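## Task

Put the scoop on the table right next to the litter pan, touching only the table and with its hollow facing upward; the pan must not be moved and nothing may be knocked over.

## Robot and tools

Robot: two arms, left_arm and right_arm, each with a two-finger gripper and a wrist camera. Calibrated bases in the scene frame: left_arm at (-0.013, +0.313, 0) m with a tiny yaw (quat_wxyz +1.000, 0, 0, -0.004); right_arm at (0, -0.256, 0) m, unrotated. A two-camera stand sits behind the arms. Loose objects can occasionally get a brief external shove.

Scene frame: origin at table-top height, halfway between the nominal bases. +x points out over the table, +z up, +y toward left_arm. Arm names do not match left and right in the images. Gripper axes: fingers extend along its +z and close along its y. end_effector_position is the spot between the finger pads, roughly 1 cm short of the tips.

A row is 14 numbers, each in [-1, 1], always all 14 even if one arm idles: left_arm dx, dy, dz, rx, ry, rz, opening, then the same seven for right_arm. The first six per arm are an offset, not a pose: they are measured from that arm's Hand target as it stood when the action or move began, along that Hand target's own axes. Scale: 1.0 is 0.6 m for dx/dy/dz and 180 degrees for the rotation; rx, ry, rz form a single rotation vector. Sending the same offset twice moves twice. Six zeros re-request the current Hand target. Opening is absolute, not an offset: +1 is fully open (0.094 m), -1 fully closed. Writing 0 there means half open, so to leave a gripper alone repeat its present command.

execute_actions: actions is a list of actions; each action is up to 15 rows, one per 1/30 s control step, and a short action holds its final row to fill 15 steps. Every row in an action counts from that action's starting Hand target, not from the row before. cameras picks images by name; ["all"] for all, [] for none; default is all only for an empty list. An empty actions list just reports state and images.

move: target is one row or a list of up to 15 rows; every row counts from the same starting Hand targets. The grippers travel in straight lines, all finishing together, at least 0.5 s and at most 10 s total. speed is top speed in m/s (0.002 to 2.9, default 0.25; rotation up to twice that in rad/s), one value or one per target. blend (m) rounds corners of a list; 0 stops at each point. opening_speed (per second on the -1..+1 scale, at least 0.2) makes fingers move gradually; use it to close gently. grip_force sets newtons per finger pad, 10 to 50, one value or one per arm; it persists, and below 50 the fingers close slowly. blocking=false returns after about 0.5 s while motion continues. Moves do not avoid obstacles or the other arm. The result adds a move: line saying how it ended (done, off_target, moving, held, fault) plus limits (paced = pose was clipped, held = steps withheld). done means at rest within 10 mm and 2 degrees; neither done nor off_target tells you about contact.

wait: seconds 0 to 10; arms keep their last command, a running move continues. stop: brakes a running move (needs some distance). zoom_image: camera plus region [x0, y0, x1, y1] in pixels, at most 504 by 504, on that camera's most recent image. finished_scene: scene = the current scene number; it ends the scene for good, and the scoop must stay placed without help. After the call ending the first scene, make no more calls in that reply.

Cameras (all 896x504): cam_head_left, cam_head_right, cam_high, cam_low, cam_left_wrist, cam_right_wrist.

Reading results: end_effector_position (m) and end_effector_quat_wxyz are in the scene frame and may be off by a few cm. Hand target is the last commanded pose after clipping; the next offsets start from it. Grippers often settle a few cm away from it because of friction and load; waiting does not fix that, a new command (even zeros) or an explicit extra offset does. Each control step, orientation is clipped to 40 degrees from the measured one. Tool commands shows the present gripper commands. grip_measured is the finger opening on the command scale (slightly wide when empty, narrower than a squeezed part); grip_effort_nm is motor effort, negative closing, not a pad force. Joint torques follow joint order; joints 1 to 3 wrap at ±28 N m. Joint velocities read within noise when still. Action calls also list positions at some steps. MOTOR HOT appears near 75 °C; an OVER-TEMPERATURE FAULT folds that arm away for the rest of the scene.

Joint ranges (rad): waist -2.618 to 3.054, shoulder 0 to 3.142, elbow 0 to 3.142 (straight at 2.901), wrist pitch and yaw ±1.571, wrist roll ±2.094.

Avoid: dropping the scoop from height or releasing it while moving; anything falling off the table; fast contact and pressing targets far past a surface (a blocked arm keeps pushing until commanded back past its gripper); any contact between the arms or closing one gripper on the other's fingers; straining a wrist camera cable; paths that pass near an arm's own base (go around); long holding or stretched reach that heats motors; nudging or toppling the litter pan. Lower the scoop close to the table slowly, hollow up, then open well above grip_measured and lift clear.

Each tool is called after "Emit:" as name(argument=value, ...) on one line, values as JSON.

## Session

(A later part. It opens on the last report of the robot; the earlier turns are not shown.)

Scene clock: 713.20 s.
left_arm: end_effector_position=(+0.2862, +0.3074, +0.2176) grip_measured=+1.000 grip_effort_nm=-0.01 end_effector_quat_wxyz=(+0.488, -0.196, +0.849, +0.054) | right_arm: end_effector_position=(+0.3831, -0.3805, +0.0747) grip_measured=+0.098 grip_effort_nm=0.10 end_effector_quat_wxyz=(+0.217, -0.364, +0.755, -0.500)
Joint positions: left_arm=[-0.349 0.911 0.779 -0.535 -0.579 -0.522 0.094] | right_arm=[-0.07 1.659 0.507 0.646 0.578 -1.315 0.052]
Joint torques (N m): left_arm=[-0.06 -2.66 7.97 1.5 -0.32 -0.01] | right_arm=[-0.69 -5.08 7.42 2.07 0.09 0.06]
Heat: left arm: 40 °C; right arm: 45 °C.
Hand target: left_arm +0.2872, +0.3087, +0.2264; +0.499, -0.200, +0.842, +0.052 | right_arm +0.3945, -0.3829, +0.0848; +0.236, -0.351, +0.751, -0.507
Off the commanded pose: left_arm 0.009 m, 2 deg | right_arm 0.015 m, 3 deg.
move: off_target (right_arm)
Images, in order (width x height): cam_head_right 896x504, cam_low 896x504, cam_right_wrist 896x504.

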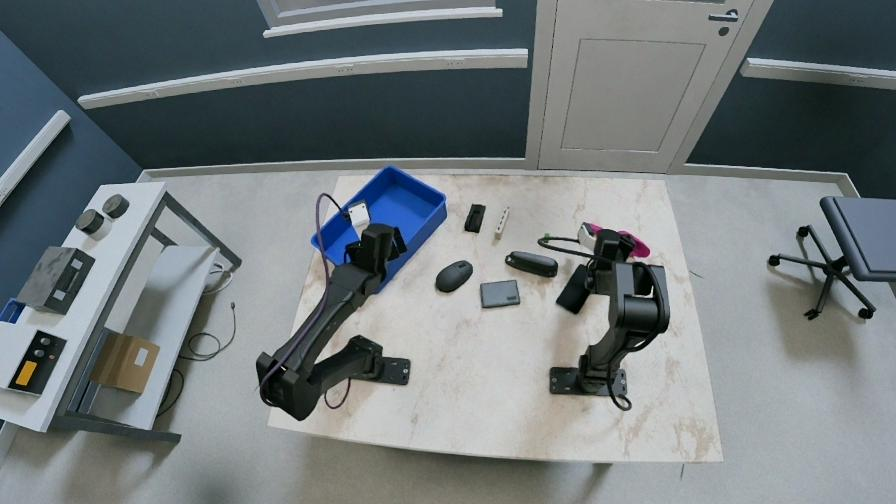

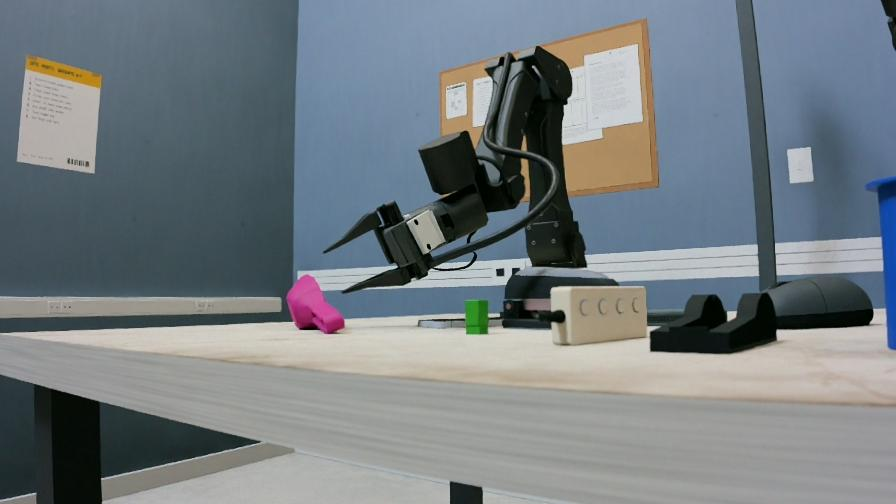

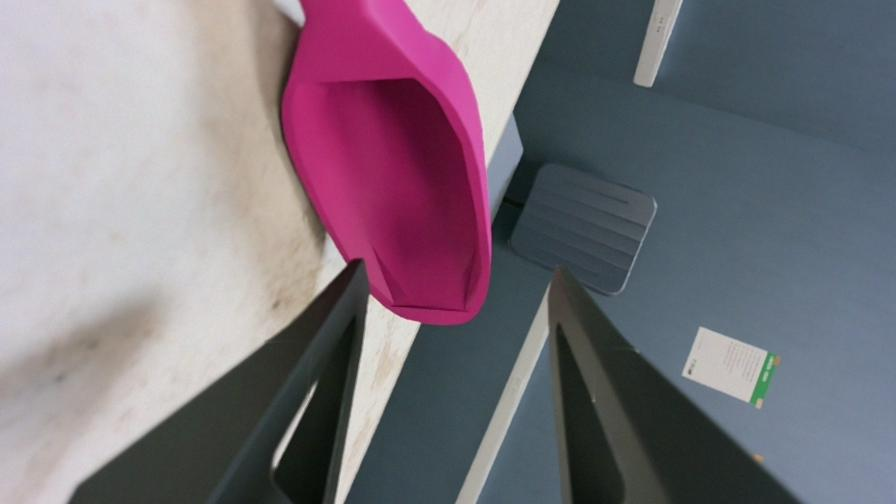

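Emit:
move(target=[0, 0, 0, 0, 0, 0, 1, 0, -0.0083, 0.0630, 0, 0, 0, 0.1], speed=0.06, cameras=["cam_right_wrist", "cam_low", "cam_head_right"])

Scene clock: 734.50 s.
left_arm: end_effector_position=(+0.2862, +0.3074, +0.2176) grip_measured=+1.000 grip_effort_nm=0.00 end_effector_quat_wxyz=(+0.488, -0.196, +0.849, +0.054) | right_arm: end_effector_position=(+0.4117, -0.4036, +0.0665) grip_measured=+0.098 grip_effort_nm=0.09 end_effector_quat_wxyz=(+0.218, -0.363, +0.756, -0.500)
Joint positions: left_arm=[-0.349 0.911 0.779 -0.535 -0.579 -0.522 0.094] | right_arm=[-0.143 1.795 0.616 0.694 0.515 -1.352 0.052]
Joint torques (N m): left_arm=[-0.12 -2.59 8.01 1.5 -0.33 0] | right_arm=[-0.61 -6.04 7.25 2.09 0.06 0.05]
Heat: left arm: 40 °C; right arm: 46 °C.
Hand target: left_arm +0.2872, +0.3087, +0.2264; +0.499, -0.200, +0.842, +0.052 | right_arm +0.4228, -0.4065, +0.0752; +0.236, -0.351, +0.751, -0.507
Off the commanded pose: left_arm 0.009 m, 2 deg | right_arm 0.014 m, 3 deg.
move: off_target (right_arm)
Images, in order (width x height): cam_head_right 896x504, cam_low 896x504, cam_right_wrist 896x504.

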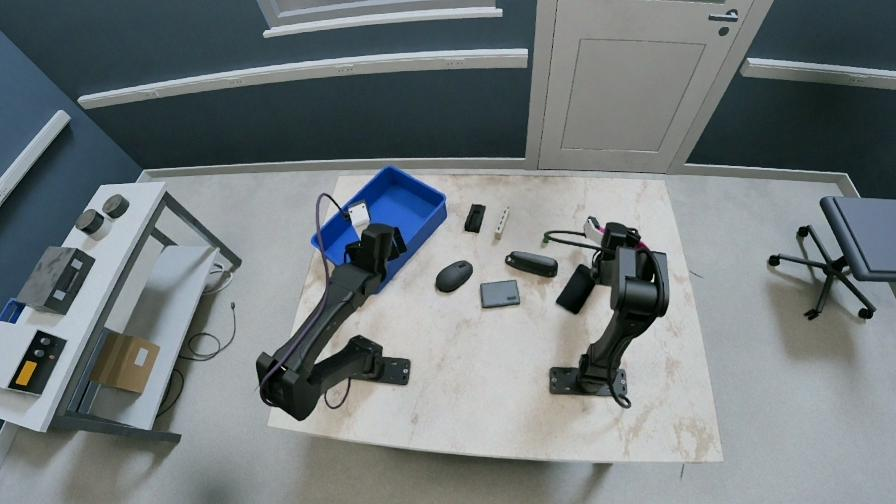

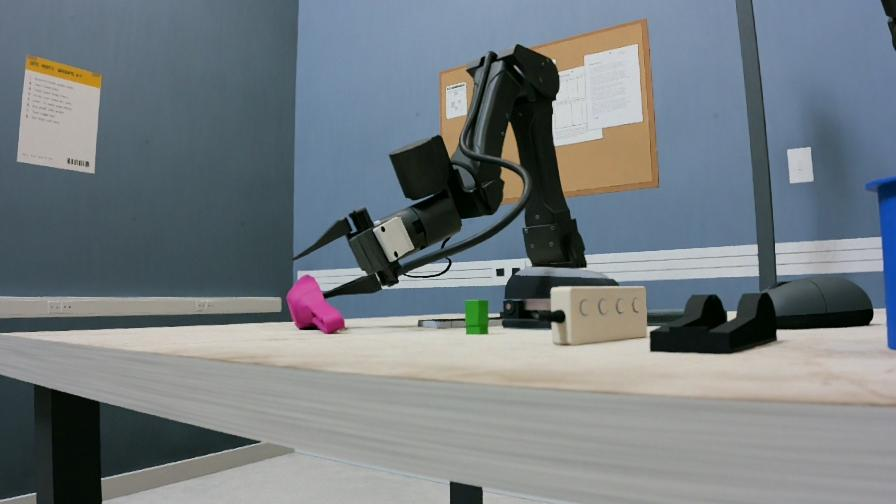

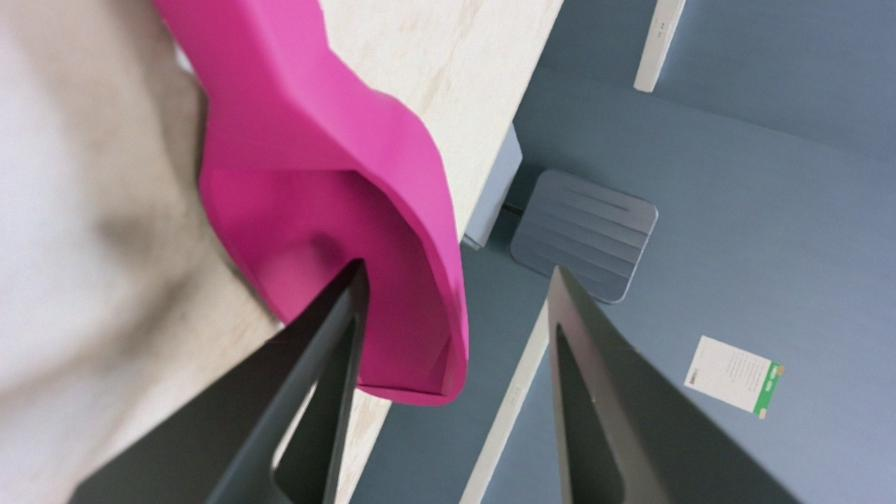

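Emit:
execute_actions(actions=[], cameras=["cam_right_wrist", "cam_high"])

Scene clock: 784.40 s.
left_arm: end_effector_position=(+0.2862, +0.3074, +0.2176) grip_measured=+1.000 grip_effort_nm=0.00 end_effector_quat_wxyz=(+0.488, -0.196, +0.849, +0.054) | right_arm: end_effector_position=(+0.4118, -0.4036, +0.0665) grip_measured=+0.098 grip_effort_nm=0.09 end_effector_quat_wxyz=(+0.218, -0.363, +0.756, -0.500)
Joint positions: left_arm=[-0.349 0.911 0.779 -0.535 -0.579 -0.522 0.094] | right_arm=[-0.143 1.795 0.616 0.695 0.514 -1.353 0.052]
Joint velocities: within noise
Joint torques (N m): left_arm=[-0.1 -2.55 7.99 1.52 -0.32 0.01] | right_arm=[-0.59 -6.05 7.25 2.07 0.06 0.05]
Heat: left arm: 40 °C; right arm: 49 °C.
Hand target: left_arm +0.2872, +0.3087, +0.2264; +0.499, -0.200, +0.842, +0.052 | right_arm +0.4228, -0.4065, +0.0752; +0.236, -0.351, +0.751, -0.507
Tool commands: left_gripper/opening=+1.0 right_gripper/opening=+0.1
Off the commanded pose: left_arm 0.009 m, 2 deg | right_arm 0.014 m, 3 deg.
Images, in order (width x height): cam_high 896x504, cam_right_wrist 896x504.

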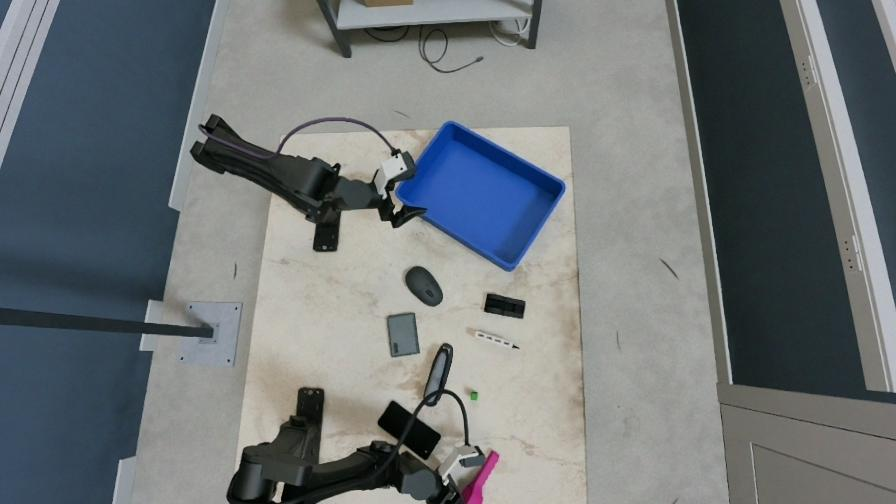

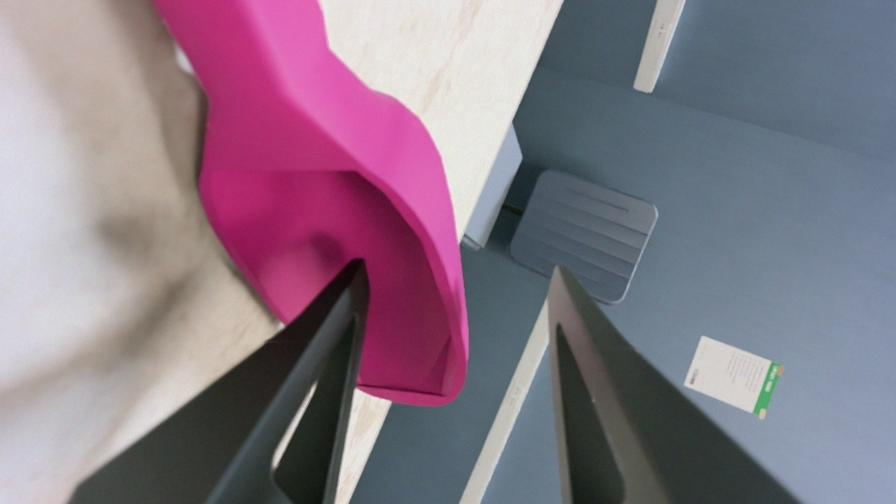

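Emit:
move(target=[0,0,0,0,0,0,1,0,0,0,0,0,0,-1], speed=0.1, grip_force=20, opening_speed=0.4, cameras=["cam_right_wrist"])

Scene clock: 800.77 s.
left_arm: end_effector_position=(+0.2862, +0.3074, +0.2176) grip_measured=+1.000 grip_effort_nm=0.00 end_effector_quat_wxyz=(+0.488, -0.196, +0.849, +0.054) | right_arm: end_effector_position=(+0.4121, -0.4033, +0.0665) grip_measured=-0.903 grip_effort_nm=-0.46 end_effector_quat_wxyz=(+0.219, -0.364, +0.755, -0.499)
Joint positions: left_arm=[-0.349 0.911 0.779 -0.535 -0.579 -0.522 0.094] | right_arm=[-0.143 1.795 0.616 0.695 0.512 -1.354 0.005]
Joint torques (N m): left_arm=[-0.12 -2.66 7.97 1.51 -0.32 0] | right_arm=[-0.64 -5.97 7.27 2.07 0.08 0.06]
Heat: left arm: 40 °C; right arm: 49 °C.
Hand target: left_arm +0.2872, +0.3087, +0.2264; +0.499, -0.200, +0.842, +0.052 | right_arm +0.4228, -0.4065, +0.0752; +0.236, -0.351, +0.751, -0.507
Off the commanded pose: left_arm 0.009 m, 2 deg | right_arm 0.014 m, 3 deg.
grip_force (N): 20, 20
move: off_target (right_arm)
Images, in order (width x height): cam_right_wrist 896x504.

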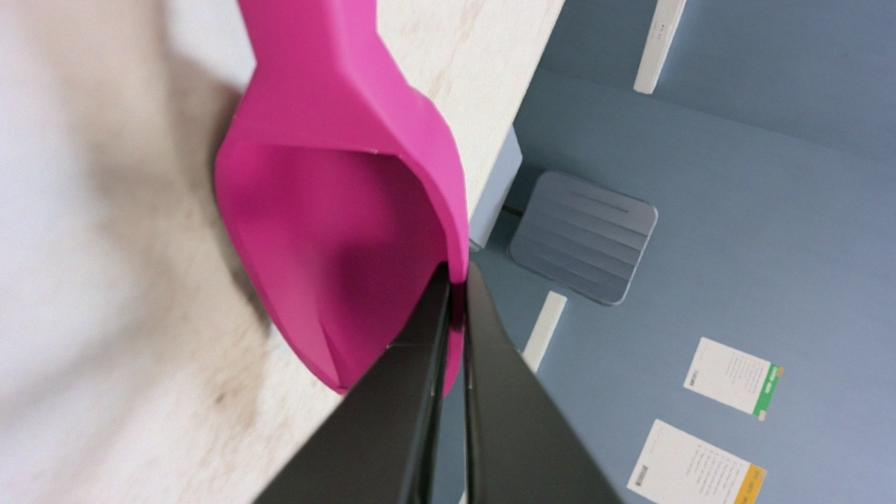

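Emit:
move(target=[0,0,0,0,0,0,1,0,-0.1545,-0.0625,0,0,0,-1], speed=0.08, cameras=["cam_right_wrist", "cam_low", "cam_head_right"])

Scene clock: 808.83 s.
left_arm: end_effector_position=(+0.2862, +0.3074, +0.2176) grip_measured=+1.000 grip_effort_nm=0.00 end_effector_quat_wxyz=(+0.488, -0.196, +0.849, +0.054) | right_arm: end_effector_position=(+0.4148, -0.4035, +0.1423) grip_measured=-0.904 grip_effort_nm=-0.48 end_effector_quat_wxyz=(+0.203, -0.375, +0.761, -0.488)
Joint positions: left_arm=[-0.349 0.911 0.779 -0.535 -0.579 -0.522 0.094] | right_arm=[-0.143 1.558 0.798 0.229 0.511 -1.356 0.005]
Joint torques (N m): left_arm=[-0.06 -2.71 7.99 1.48 -0.33 -0.02] | right_arm=[-0.65 -10.21 9.14 1.91 0.09 0.06]
Heat: left arm: 40 °C; right arm: 49 °C.
Hand target: left_arm +0.2872, +0.3087, +0.2264; +0.499, -0.200, +0.842, +0.052 | right_arm +0.4229, -0.4064, +0.1752; +0.236, -0.351, +0.751, -0.507
Off the commanded pose: left_arm 0.009 m, 2 deg | right_arm 0.034 m, 5 deg.
grip_force (N): 20, 20
move: off_target (right_arm)
Images, in order (width x height): cam_head_right 896x504, cam_low 896x504, cam_right_wrist 896x504.

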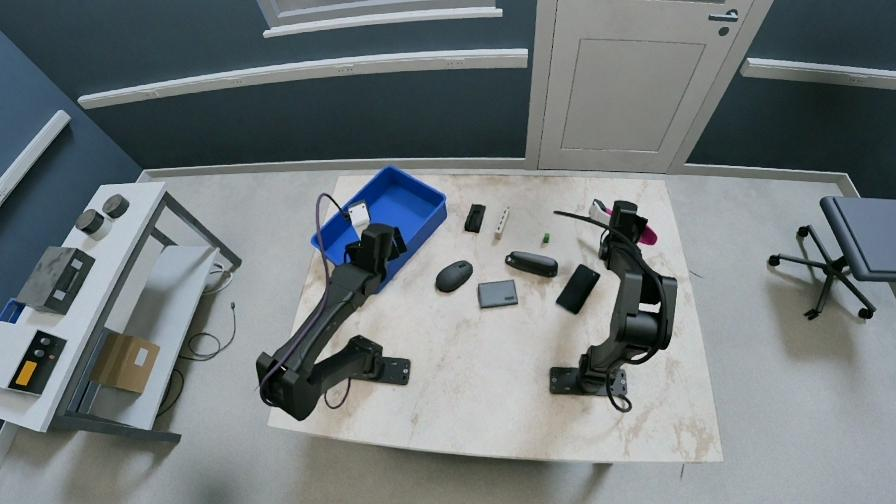

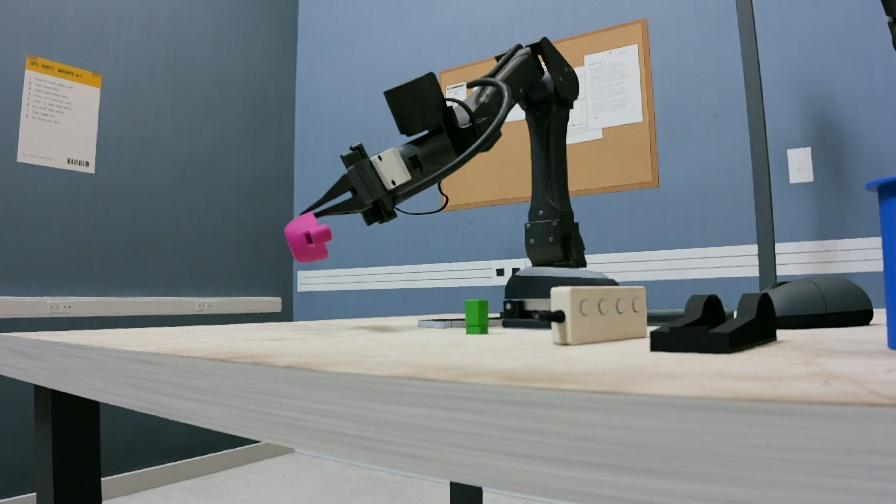

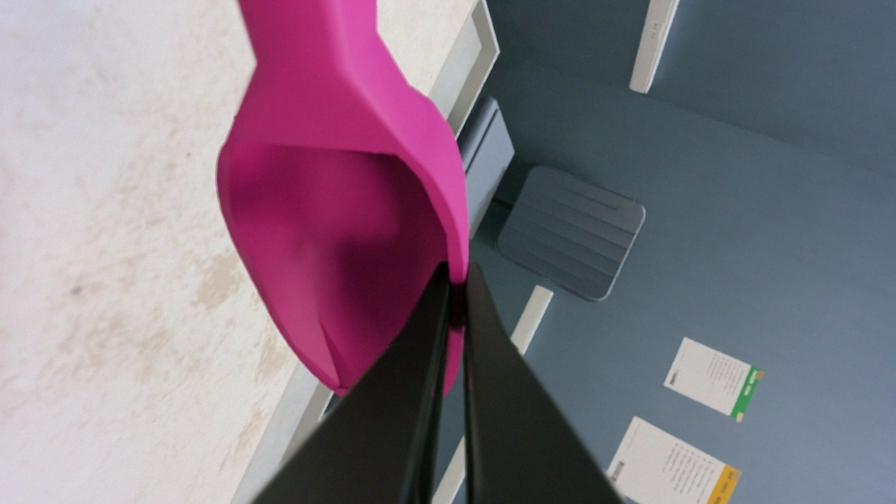

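Emit:
zoom_image(camera="cam_right_wrist", region=[190, 0, 590, 420])

Emit:
zoom_image(camera="cam_low", region=[240, 120, 440, 300])

Scaled by 1.200.

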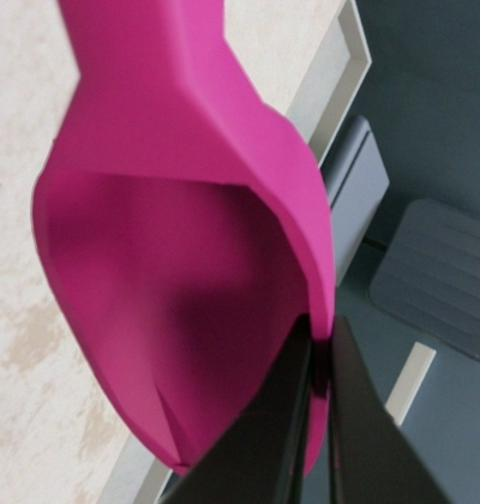

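Scaled by 2.520.

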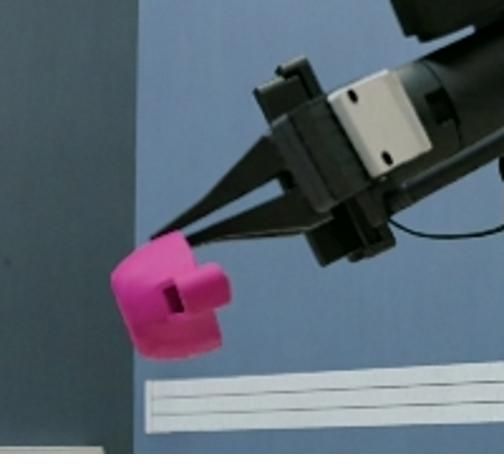

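Emit:
move(target=[0.0148,0.5884,-0.1578,-0.3588,-0.0467,-0.2075,1,0,0,0,0,0,0,-1], speed=0.3, cameras=["cam_head_right"])

Scene clock: 969.33 s.
left_arm: end_effector_position=(+0.0667, +0.5945, +0.2100) grip_measured=+1.000 grip_effort_nm=-0.01 end_effector_quat_wxyz=(-0.345, +0.674, -0.558, -0.340) | right_arm: end_effector_position=(+0.4147, -0.4035, +0.1422) grip_measured=-0.904 grip_effort_nm=-0.48 end_effector_quat_wxyz=(+0.202, -0.375, +0.762, -0.488)
Joint positions: left_arm=[0.947 0.895 0.758 -0.557 -0.591 -0.535 0.094] | right_arm=[-0.143 1.558 0.798 0.228 0.511 -1.356 0.005]
Joint torques (N m): left_arm=[0.69 -1.29 10 1.56 -0.25 0.1] | right_arm=[-0.61 -10.18 9.14 1.91 0.09 0.08]
Heat: left arm: 40 °C; right arm: 48 °C.
Hand target: left_arm +0.0685, +0.6017, +0.2265; -0.364, +0.672, -0.545, -0.345 | right_arm +0.4229, -0.4064, +0.1751; +0.236, -0.351, +0.751, -0.507
Off the commanded pose: left_arm 0.018 m, 3 deg | right_arm 0.034 m, 5 deg.
grip_force (N): 20, 20
move: off_target (left_arm, right_arm)
Images, in order (width x height): cam_head_right 896x504.

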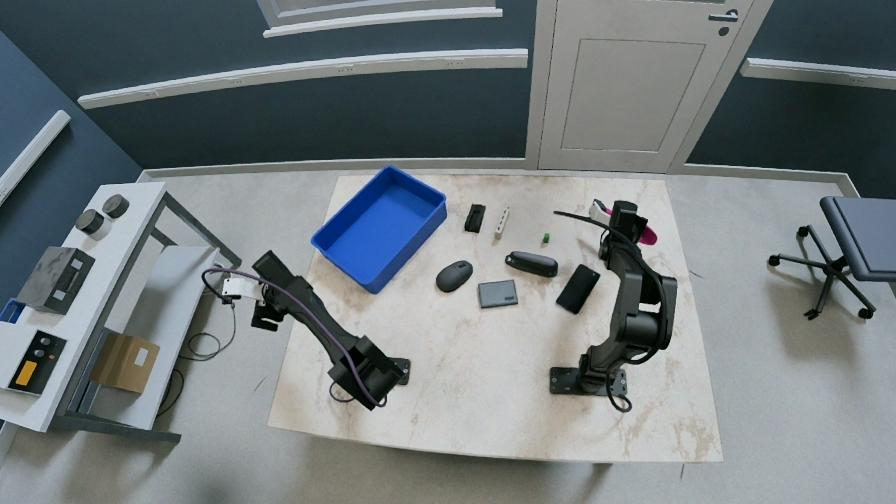

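Emit:
move(target=[[0,0,0,0,0,0,1,-0.0383,-0.0652,-0.0611,-0.4389,0,0,-1],[0,0,0,0,0,0,1,-0.3427,0.0833,-0.4947,-0.4172,0.1220,0.2248,-1]], speed=0.25, blend=[0.02,0], cameras=["cam_right_wrist","cam_low","cam_high","cam_head_right"])

Scene clock: 995.20 s.
left_arm: end_effector_position=(+0.0668, +0.5946, +0.2101) grip_measured=+1.000 grip_effort_nm=-0.01 end_effector_quat_wxyz=(-0.345, +0.674, -0.558, -0.340) | right_arm: end_effector_position=(+0.3258, -0.0598, +0.2227) grip_measured=-0.904 grip_effort_nm=-0.48 end_effector_quat_wxyz=(+0.038, -0.061, +0.991, +0.115)
Joint positions: left_arm=[0.947 0.895 0.758 -0.556 -0.591 -0.535 0.094] | right_arm=[0.452 1.909 2.074 -1.576 -0.183 0.344 0.005]
Joint torques (N m): left_arm=[0.59 -1.29 9.99 1.61 -0.28 0.11] | right_arm=[-0.79 -10.76 8.24 0.64 -0.15 0.01]
Heat: left arm: 40 °C; right arm: 47 °C.
Hand target: left_arm +0.0685, +0.6016, +0.2265; -0.364, +0.672, -0.545, -0.345 | right_arm +0.3301, -0.0600, +0.2400; -0.007, -0.064, +0.993, +0.096
Off the commanded pose: left_arm 0.018 m, 3 deg | right_arm 0.018 m, 6 deg.
joint read past its limit (right arm) — joint 4 (wrist pitch), lower limit.
joint sent to its limit (right arm) — joint 4 (wrist pitch), lower limit. The joint targets are off in orientation, not in position.
grip_force (N): 20, 20
move: off_target (left_arm, right_arm)
Images, in order (width x height): cam_head_right 896x504, cam_high 896x504, cam_low 896x504, cam_right_wrist 896x504.

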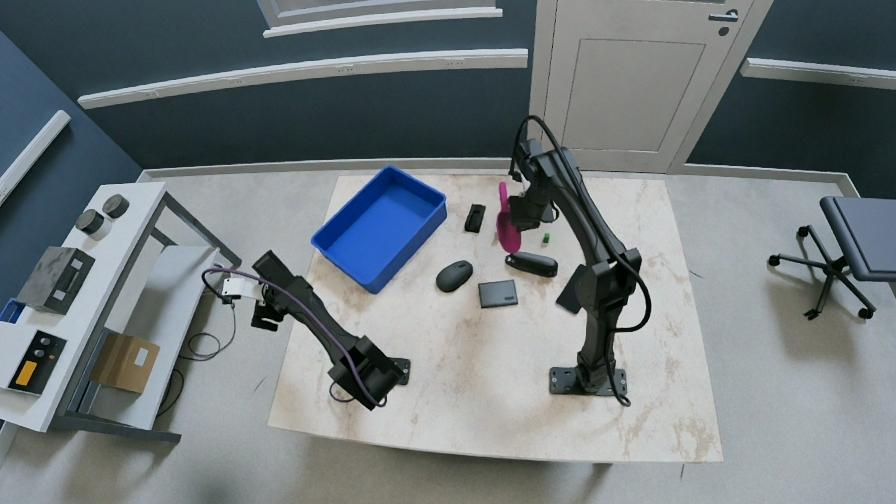

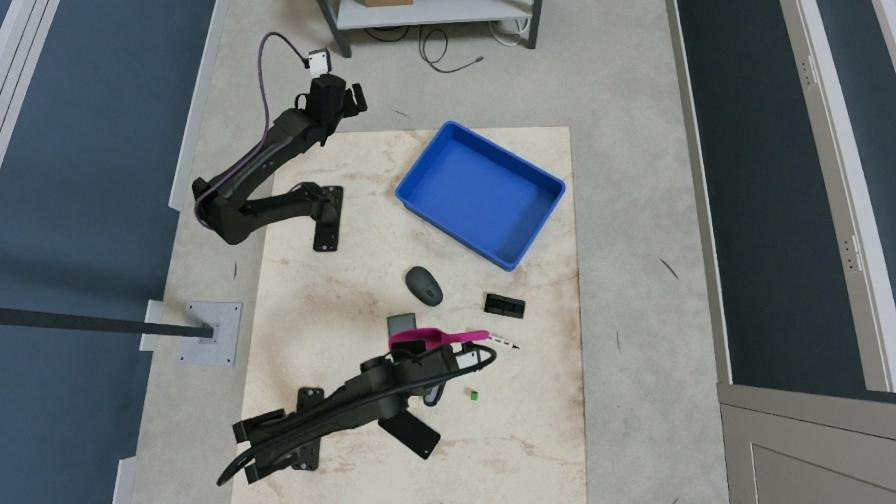

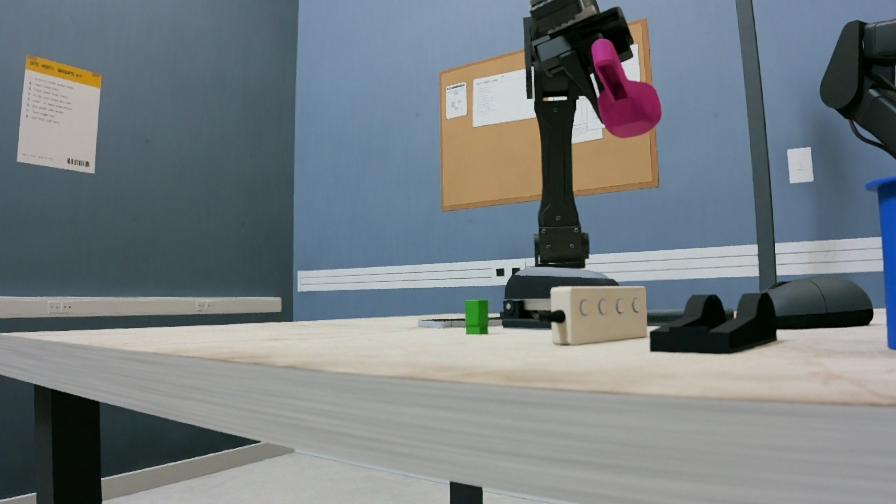

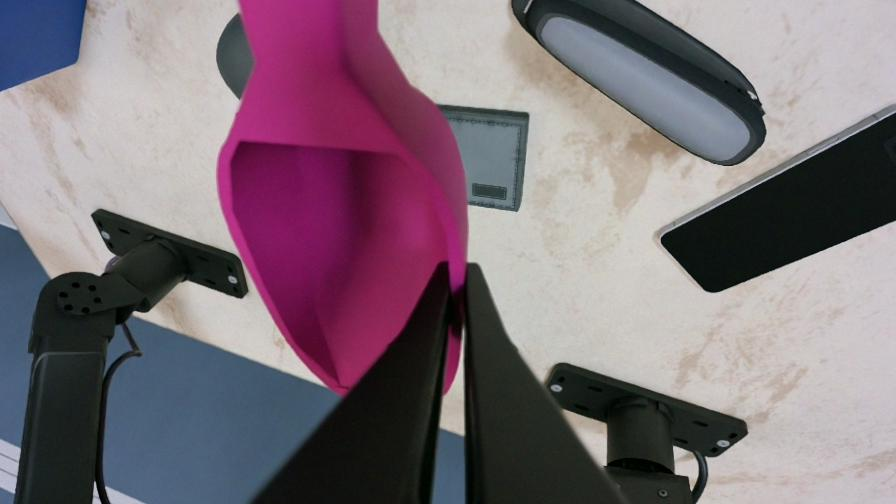

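Emit:
move(target=[0,0,0,0,0,0,1,0.1212,0.4295,0.2537,-0.0004,-0.0454,0.2325,-1], speed=0.2, cameras=["cam_right_wrist","cam_low","cam_high","cam_head_right"])

Scene clock: 1016.53 s.
left_arm: end_effector_position=(+0.0668, +0.5946, +0.2101) grip_measured=+1.000 grip_effort_nm=-0.01 end_effector_quat_wxyz=(-0.345, +0.674, -0.558, -0.340) | right_arm: end_effector_position=(+0.2153, +0.2102, +0.1413) grip_measured=-0.904 grip_effort_nm=-0.48 end_effector_quat_wxyz=(+0.021, +0.295, +0.949, +0.107)
Joint positions: left_arm=[0.947 0.895 0.758 -0.556 -0.591 -0.535 0.094] | right_arm=[1.141 2.504 2.715 -1.564 0.014 1.741 0.005]
Joint torques (N m): left_arm=[0.62 -1.22 9.96 1.62 -0.28 0.08] | right_arm=[-0.38 -11.45 8.1 0.61 0.25 0.03]
Heat: left arm: 40 °C; right arm: 43 °C.
Hand target: left_arm +0.0685, +0.6016, +0.2265; -0.364, +0.672, -0.545, -0.345 | right_arm +0.2214, +0.2104, +0.1398; +0.029, +0.301, +0.949, +0.092
Off the commanded pose: left_arm 0.018 m, 3 deg | right_arm 0.007 m, 2 deg.
joint sent to its limit (right arm) — joint 4 (wrist pitch), lower limit. The joint targets still meet the commanded pose.
grip_force (N): 20, 20
move: off_target (left_arm)
Images, in order (width x height): cam_head_right 896x504, cam_high 896x504, cam_low 896x504, cam_right_wrist 896x504.

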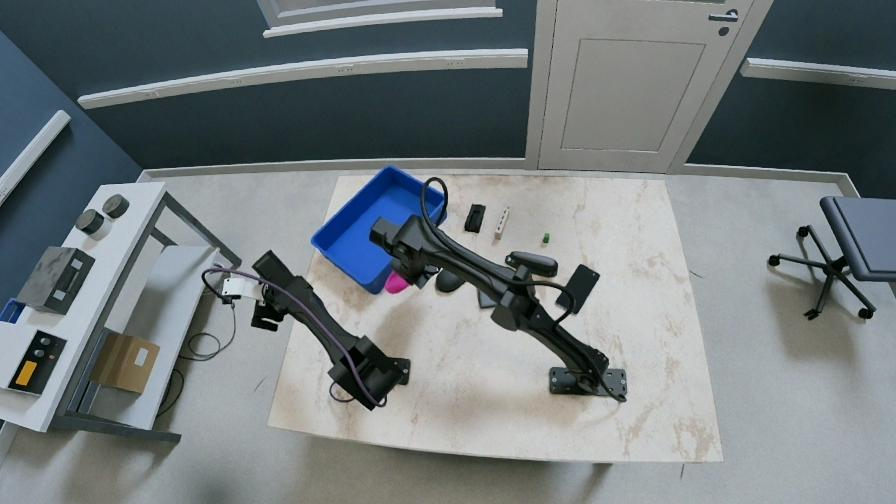

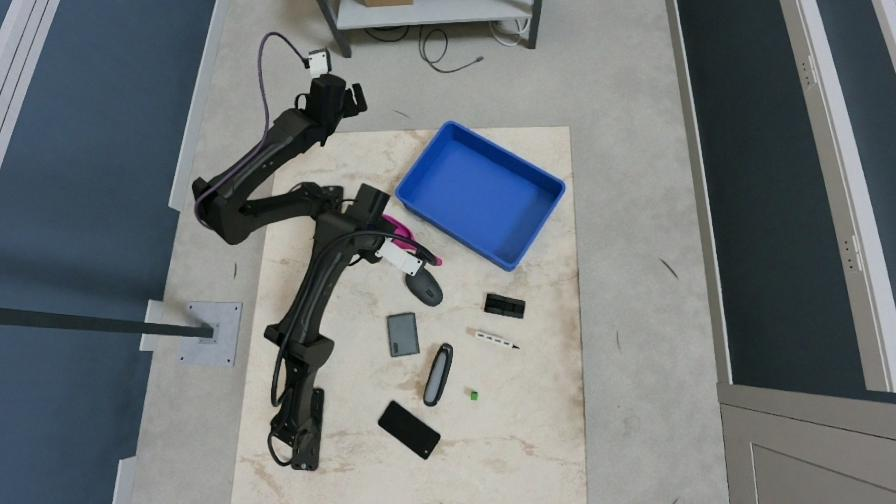

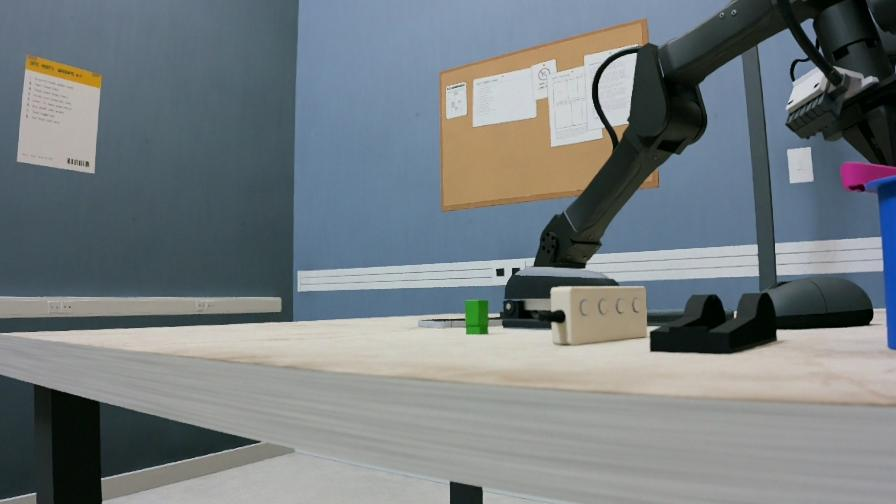

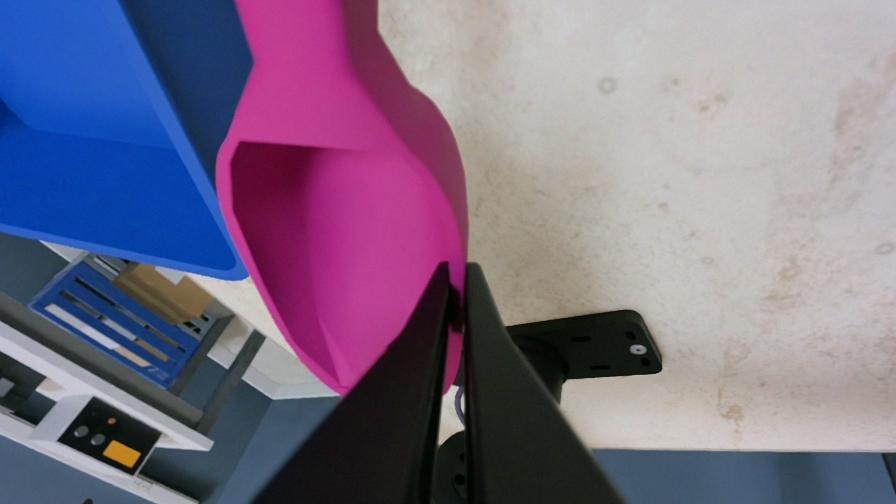

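Emit:
zoom_image(camera="cam_high", region=[340, 160, 480, 300])

Emit:
zoom_image(camera="cam_head_right", region=[320, 160, 500, 340])

Scaled by 3.600.

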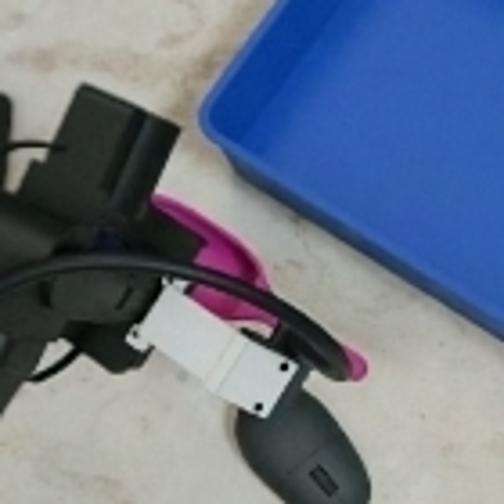

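Scaled by 2.800.

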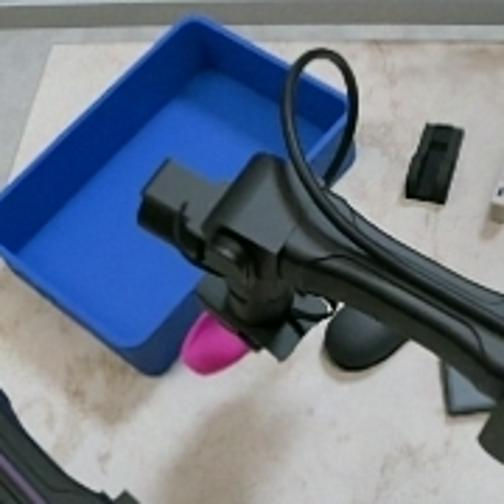

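Emit:
zoom_image(camera="cam_high", region=[378, 204, 448, 274])

Emit:
zoom_image(camera="cam_right_wrist", region=[180, 0, 500, 420])

Scaled by 7.200.

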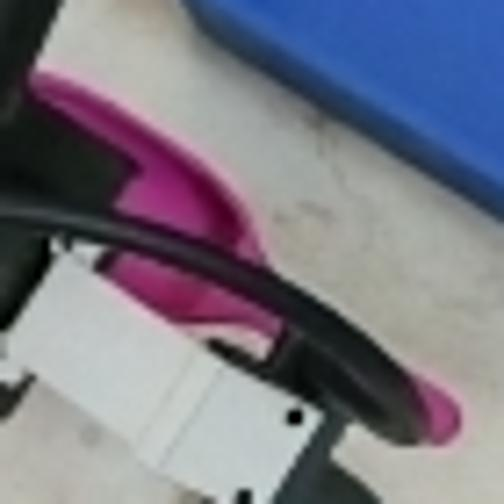

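Scaled by 1.200.

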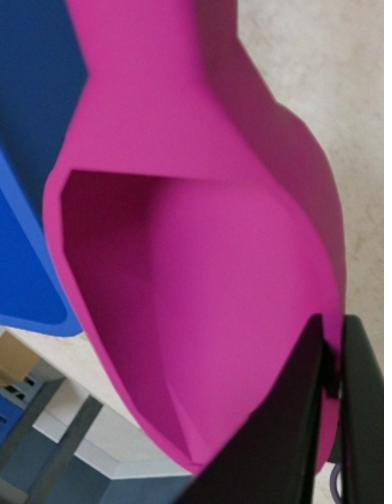

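Emit:
move(target=[0,0,0,0,0,0,1,-0.4376,-0.155,-0.0479,0.0001,0.0456,-0.2330,-1], speed=0.2, cameras=["cam_low","cam_right_wrist"])

Emit:
zoom_image(camera="cam_low", region=[560, 60, 760, 240])

Scene clock: 1233.07 s.
left_arm: end_effector_position=(+0.0668, +0.5946, +0.2101) grip_measured=+1.000 grip_effort_nm=-0.01 end_effector_quat_wxyz=(-0.345, +0.674, -0.558, -0.340) | right_arm: end_effector_position=(+0.3761, -0.0271, +0.1474) grip_measured=-0.904 grip_effort_nm=-0.48 end_effector_quat_wxyz=(-0.013, -0.056, +0.994, +0.088)
Joint positions: left_arm=[0.947 0.895 0.758 -0.556 -0.591 -0.535 0.094] | right_arm=[0.474 2.248 2.292 -1.568 -0.172 0.365 0.005]
Joint torques (N m): left_arm=[0.65 -1.28 9.99 1.64 -0.28 0.07] | right_arm=[0.58 -10.24 8.65 0.38 -0.19 -0.14]
Heat: left arm: 41 °C; right arm: 43 °C.
Hand target: left_arm +0.0685, +0.6016, +0.2265; -0.364, +0.672, -0.545, -0.345 | right_arm +0.3800, -0.0203, +0.1500; -0.007, -0.065, +0.993, +0.096
Off the commanded pose: left_arm 0.018 m, 3 deg | right_arm 0.008 m, 2 deg.
grip_force (N): 20, 20
move: off_target (left_arm)
Images, in order (width x height): cam_low 896x504, cam_right_wrist 896x504.

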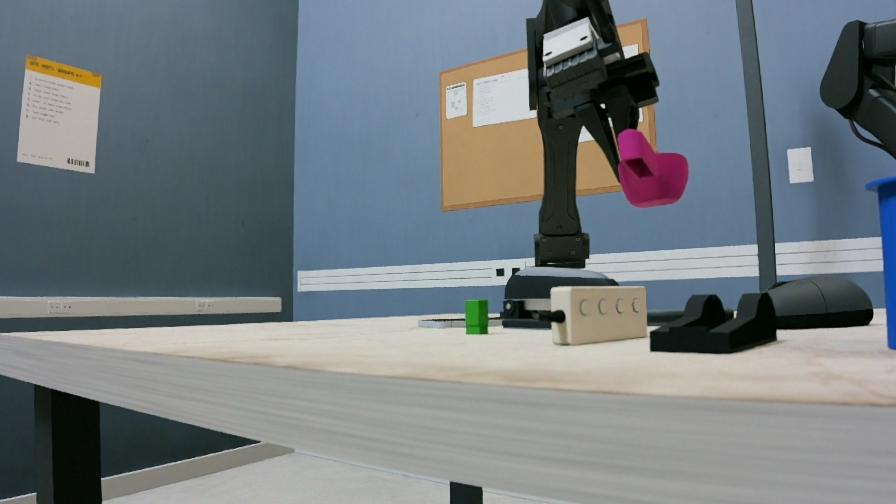

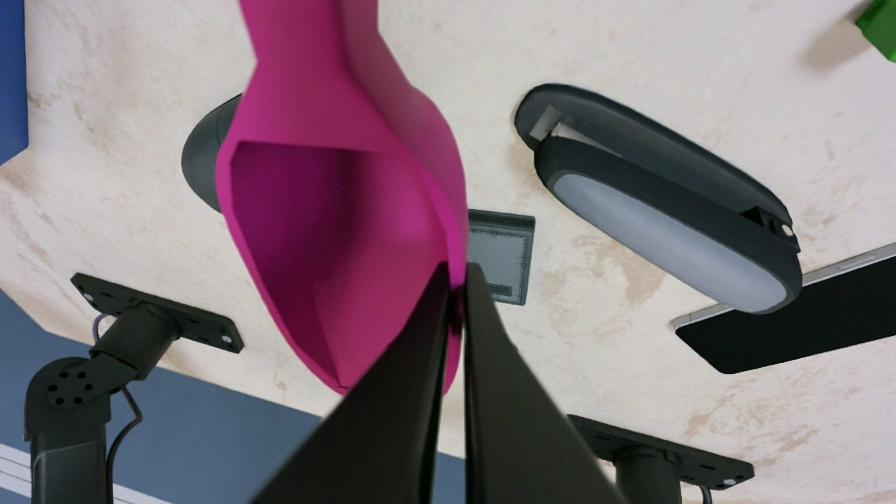

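Scaled by 2.520.

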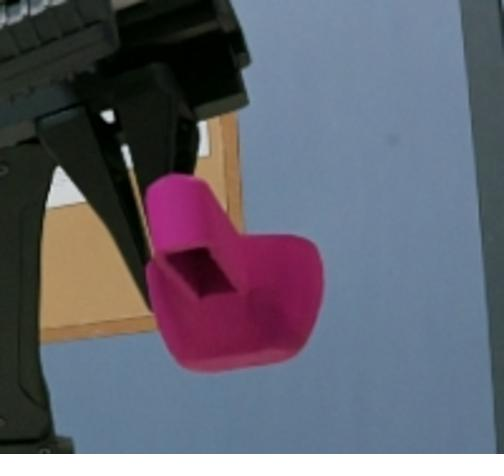

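Emit:
move(target=[0,0,0,0,0,0,1,0,0,0,-0.0007,-0.0894,0.4573,-1], speed=0.4, cameras=["cam_low","cam_right_wrist"])

Emit:
zoom_image(camera="cam_low", region=[560, 60, 800, 260])

Scene clock: 1298.47 s.
left_arm: end_effector_position=(+0.0668, +0.5946, +0.2101) grip_measured=+1.000 grip_effort_nm=-0.01 end_effector_quat_wxyz=(-0.345, +0.674, -0.558, -0.340) | right_arm: end_effector_position=(+0.3774, -0.0215, +0.1237) grip_measured=-0.904 grip_effort_nm=-0.48 end_effector_quat_wxyz=(+0.039, +0.616, +0.786, +0.048)
Joint positions: left_arm=[0.947 0.895 0.758 -0.556 -0.591 -0.535 0.094] | right_arm=[0.57 2.155 2.049 -1.349 0.041 1.897 0.005]
Joint torques (N m): left_arm=[0.7 -1.26 10.02 1.64 -0.28 0.1] | right_arm=[0.76 -16.1 6.94 0.56 0.26 0.06]
Heat: left arm: 41 °C; right arm: 44 °C.
Hand target: left_arm +0.0685, +0.6016, +0.2265; -0.364, +0.672, -0.545, -0.345 | right_arm +0.3801, -0.0203, +0.1500; +0.059, +0.616, +0.782, +0.076
Off the commanded pose: left_arm 0.018 m, 3 deg | right_arm 0.027 m, 4 deg.
grip_force (N): 20, 20
move: off_target (left_arm, right_arm)
Images, in order (width x height): cam_low 896x504, cam_right_wrist 896x504.

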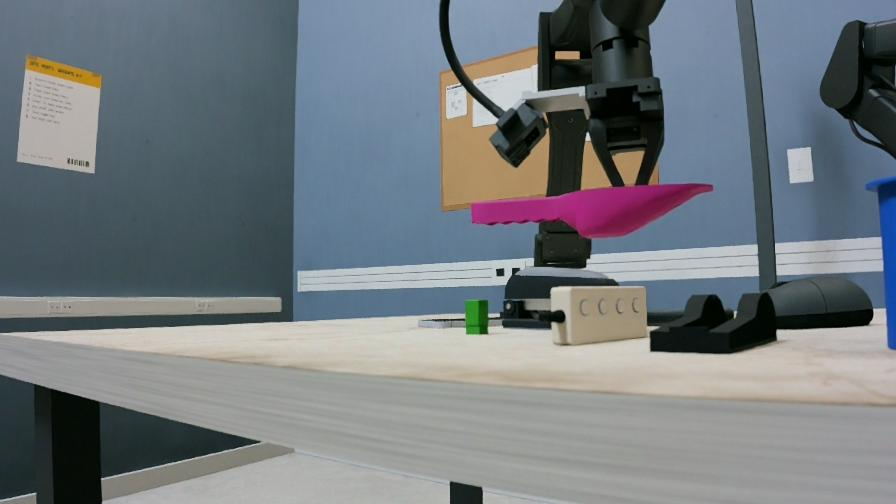

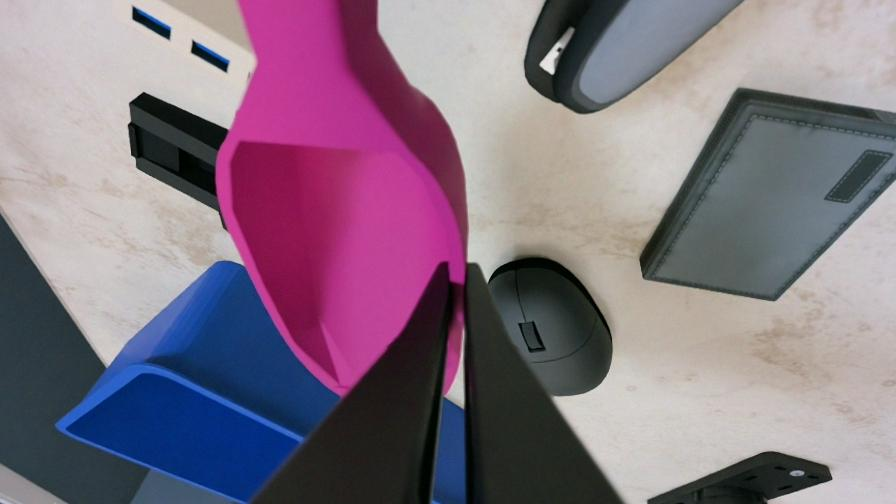

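Scaled by 2.100.

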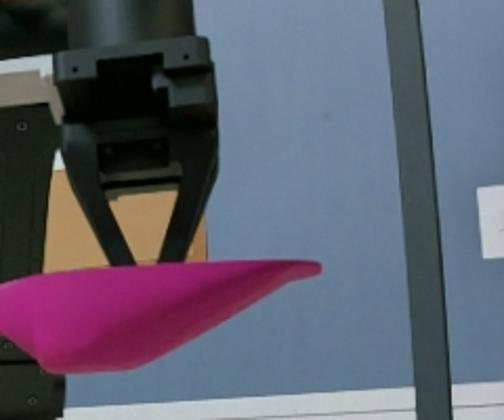

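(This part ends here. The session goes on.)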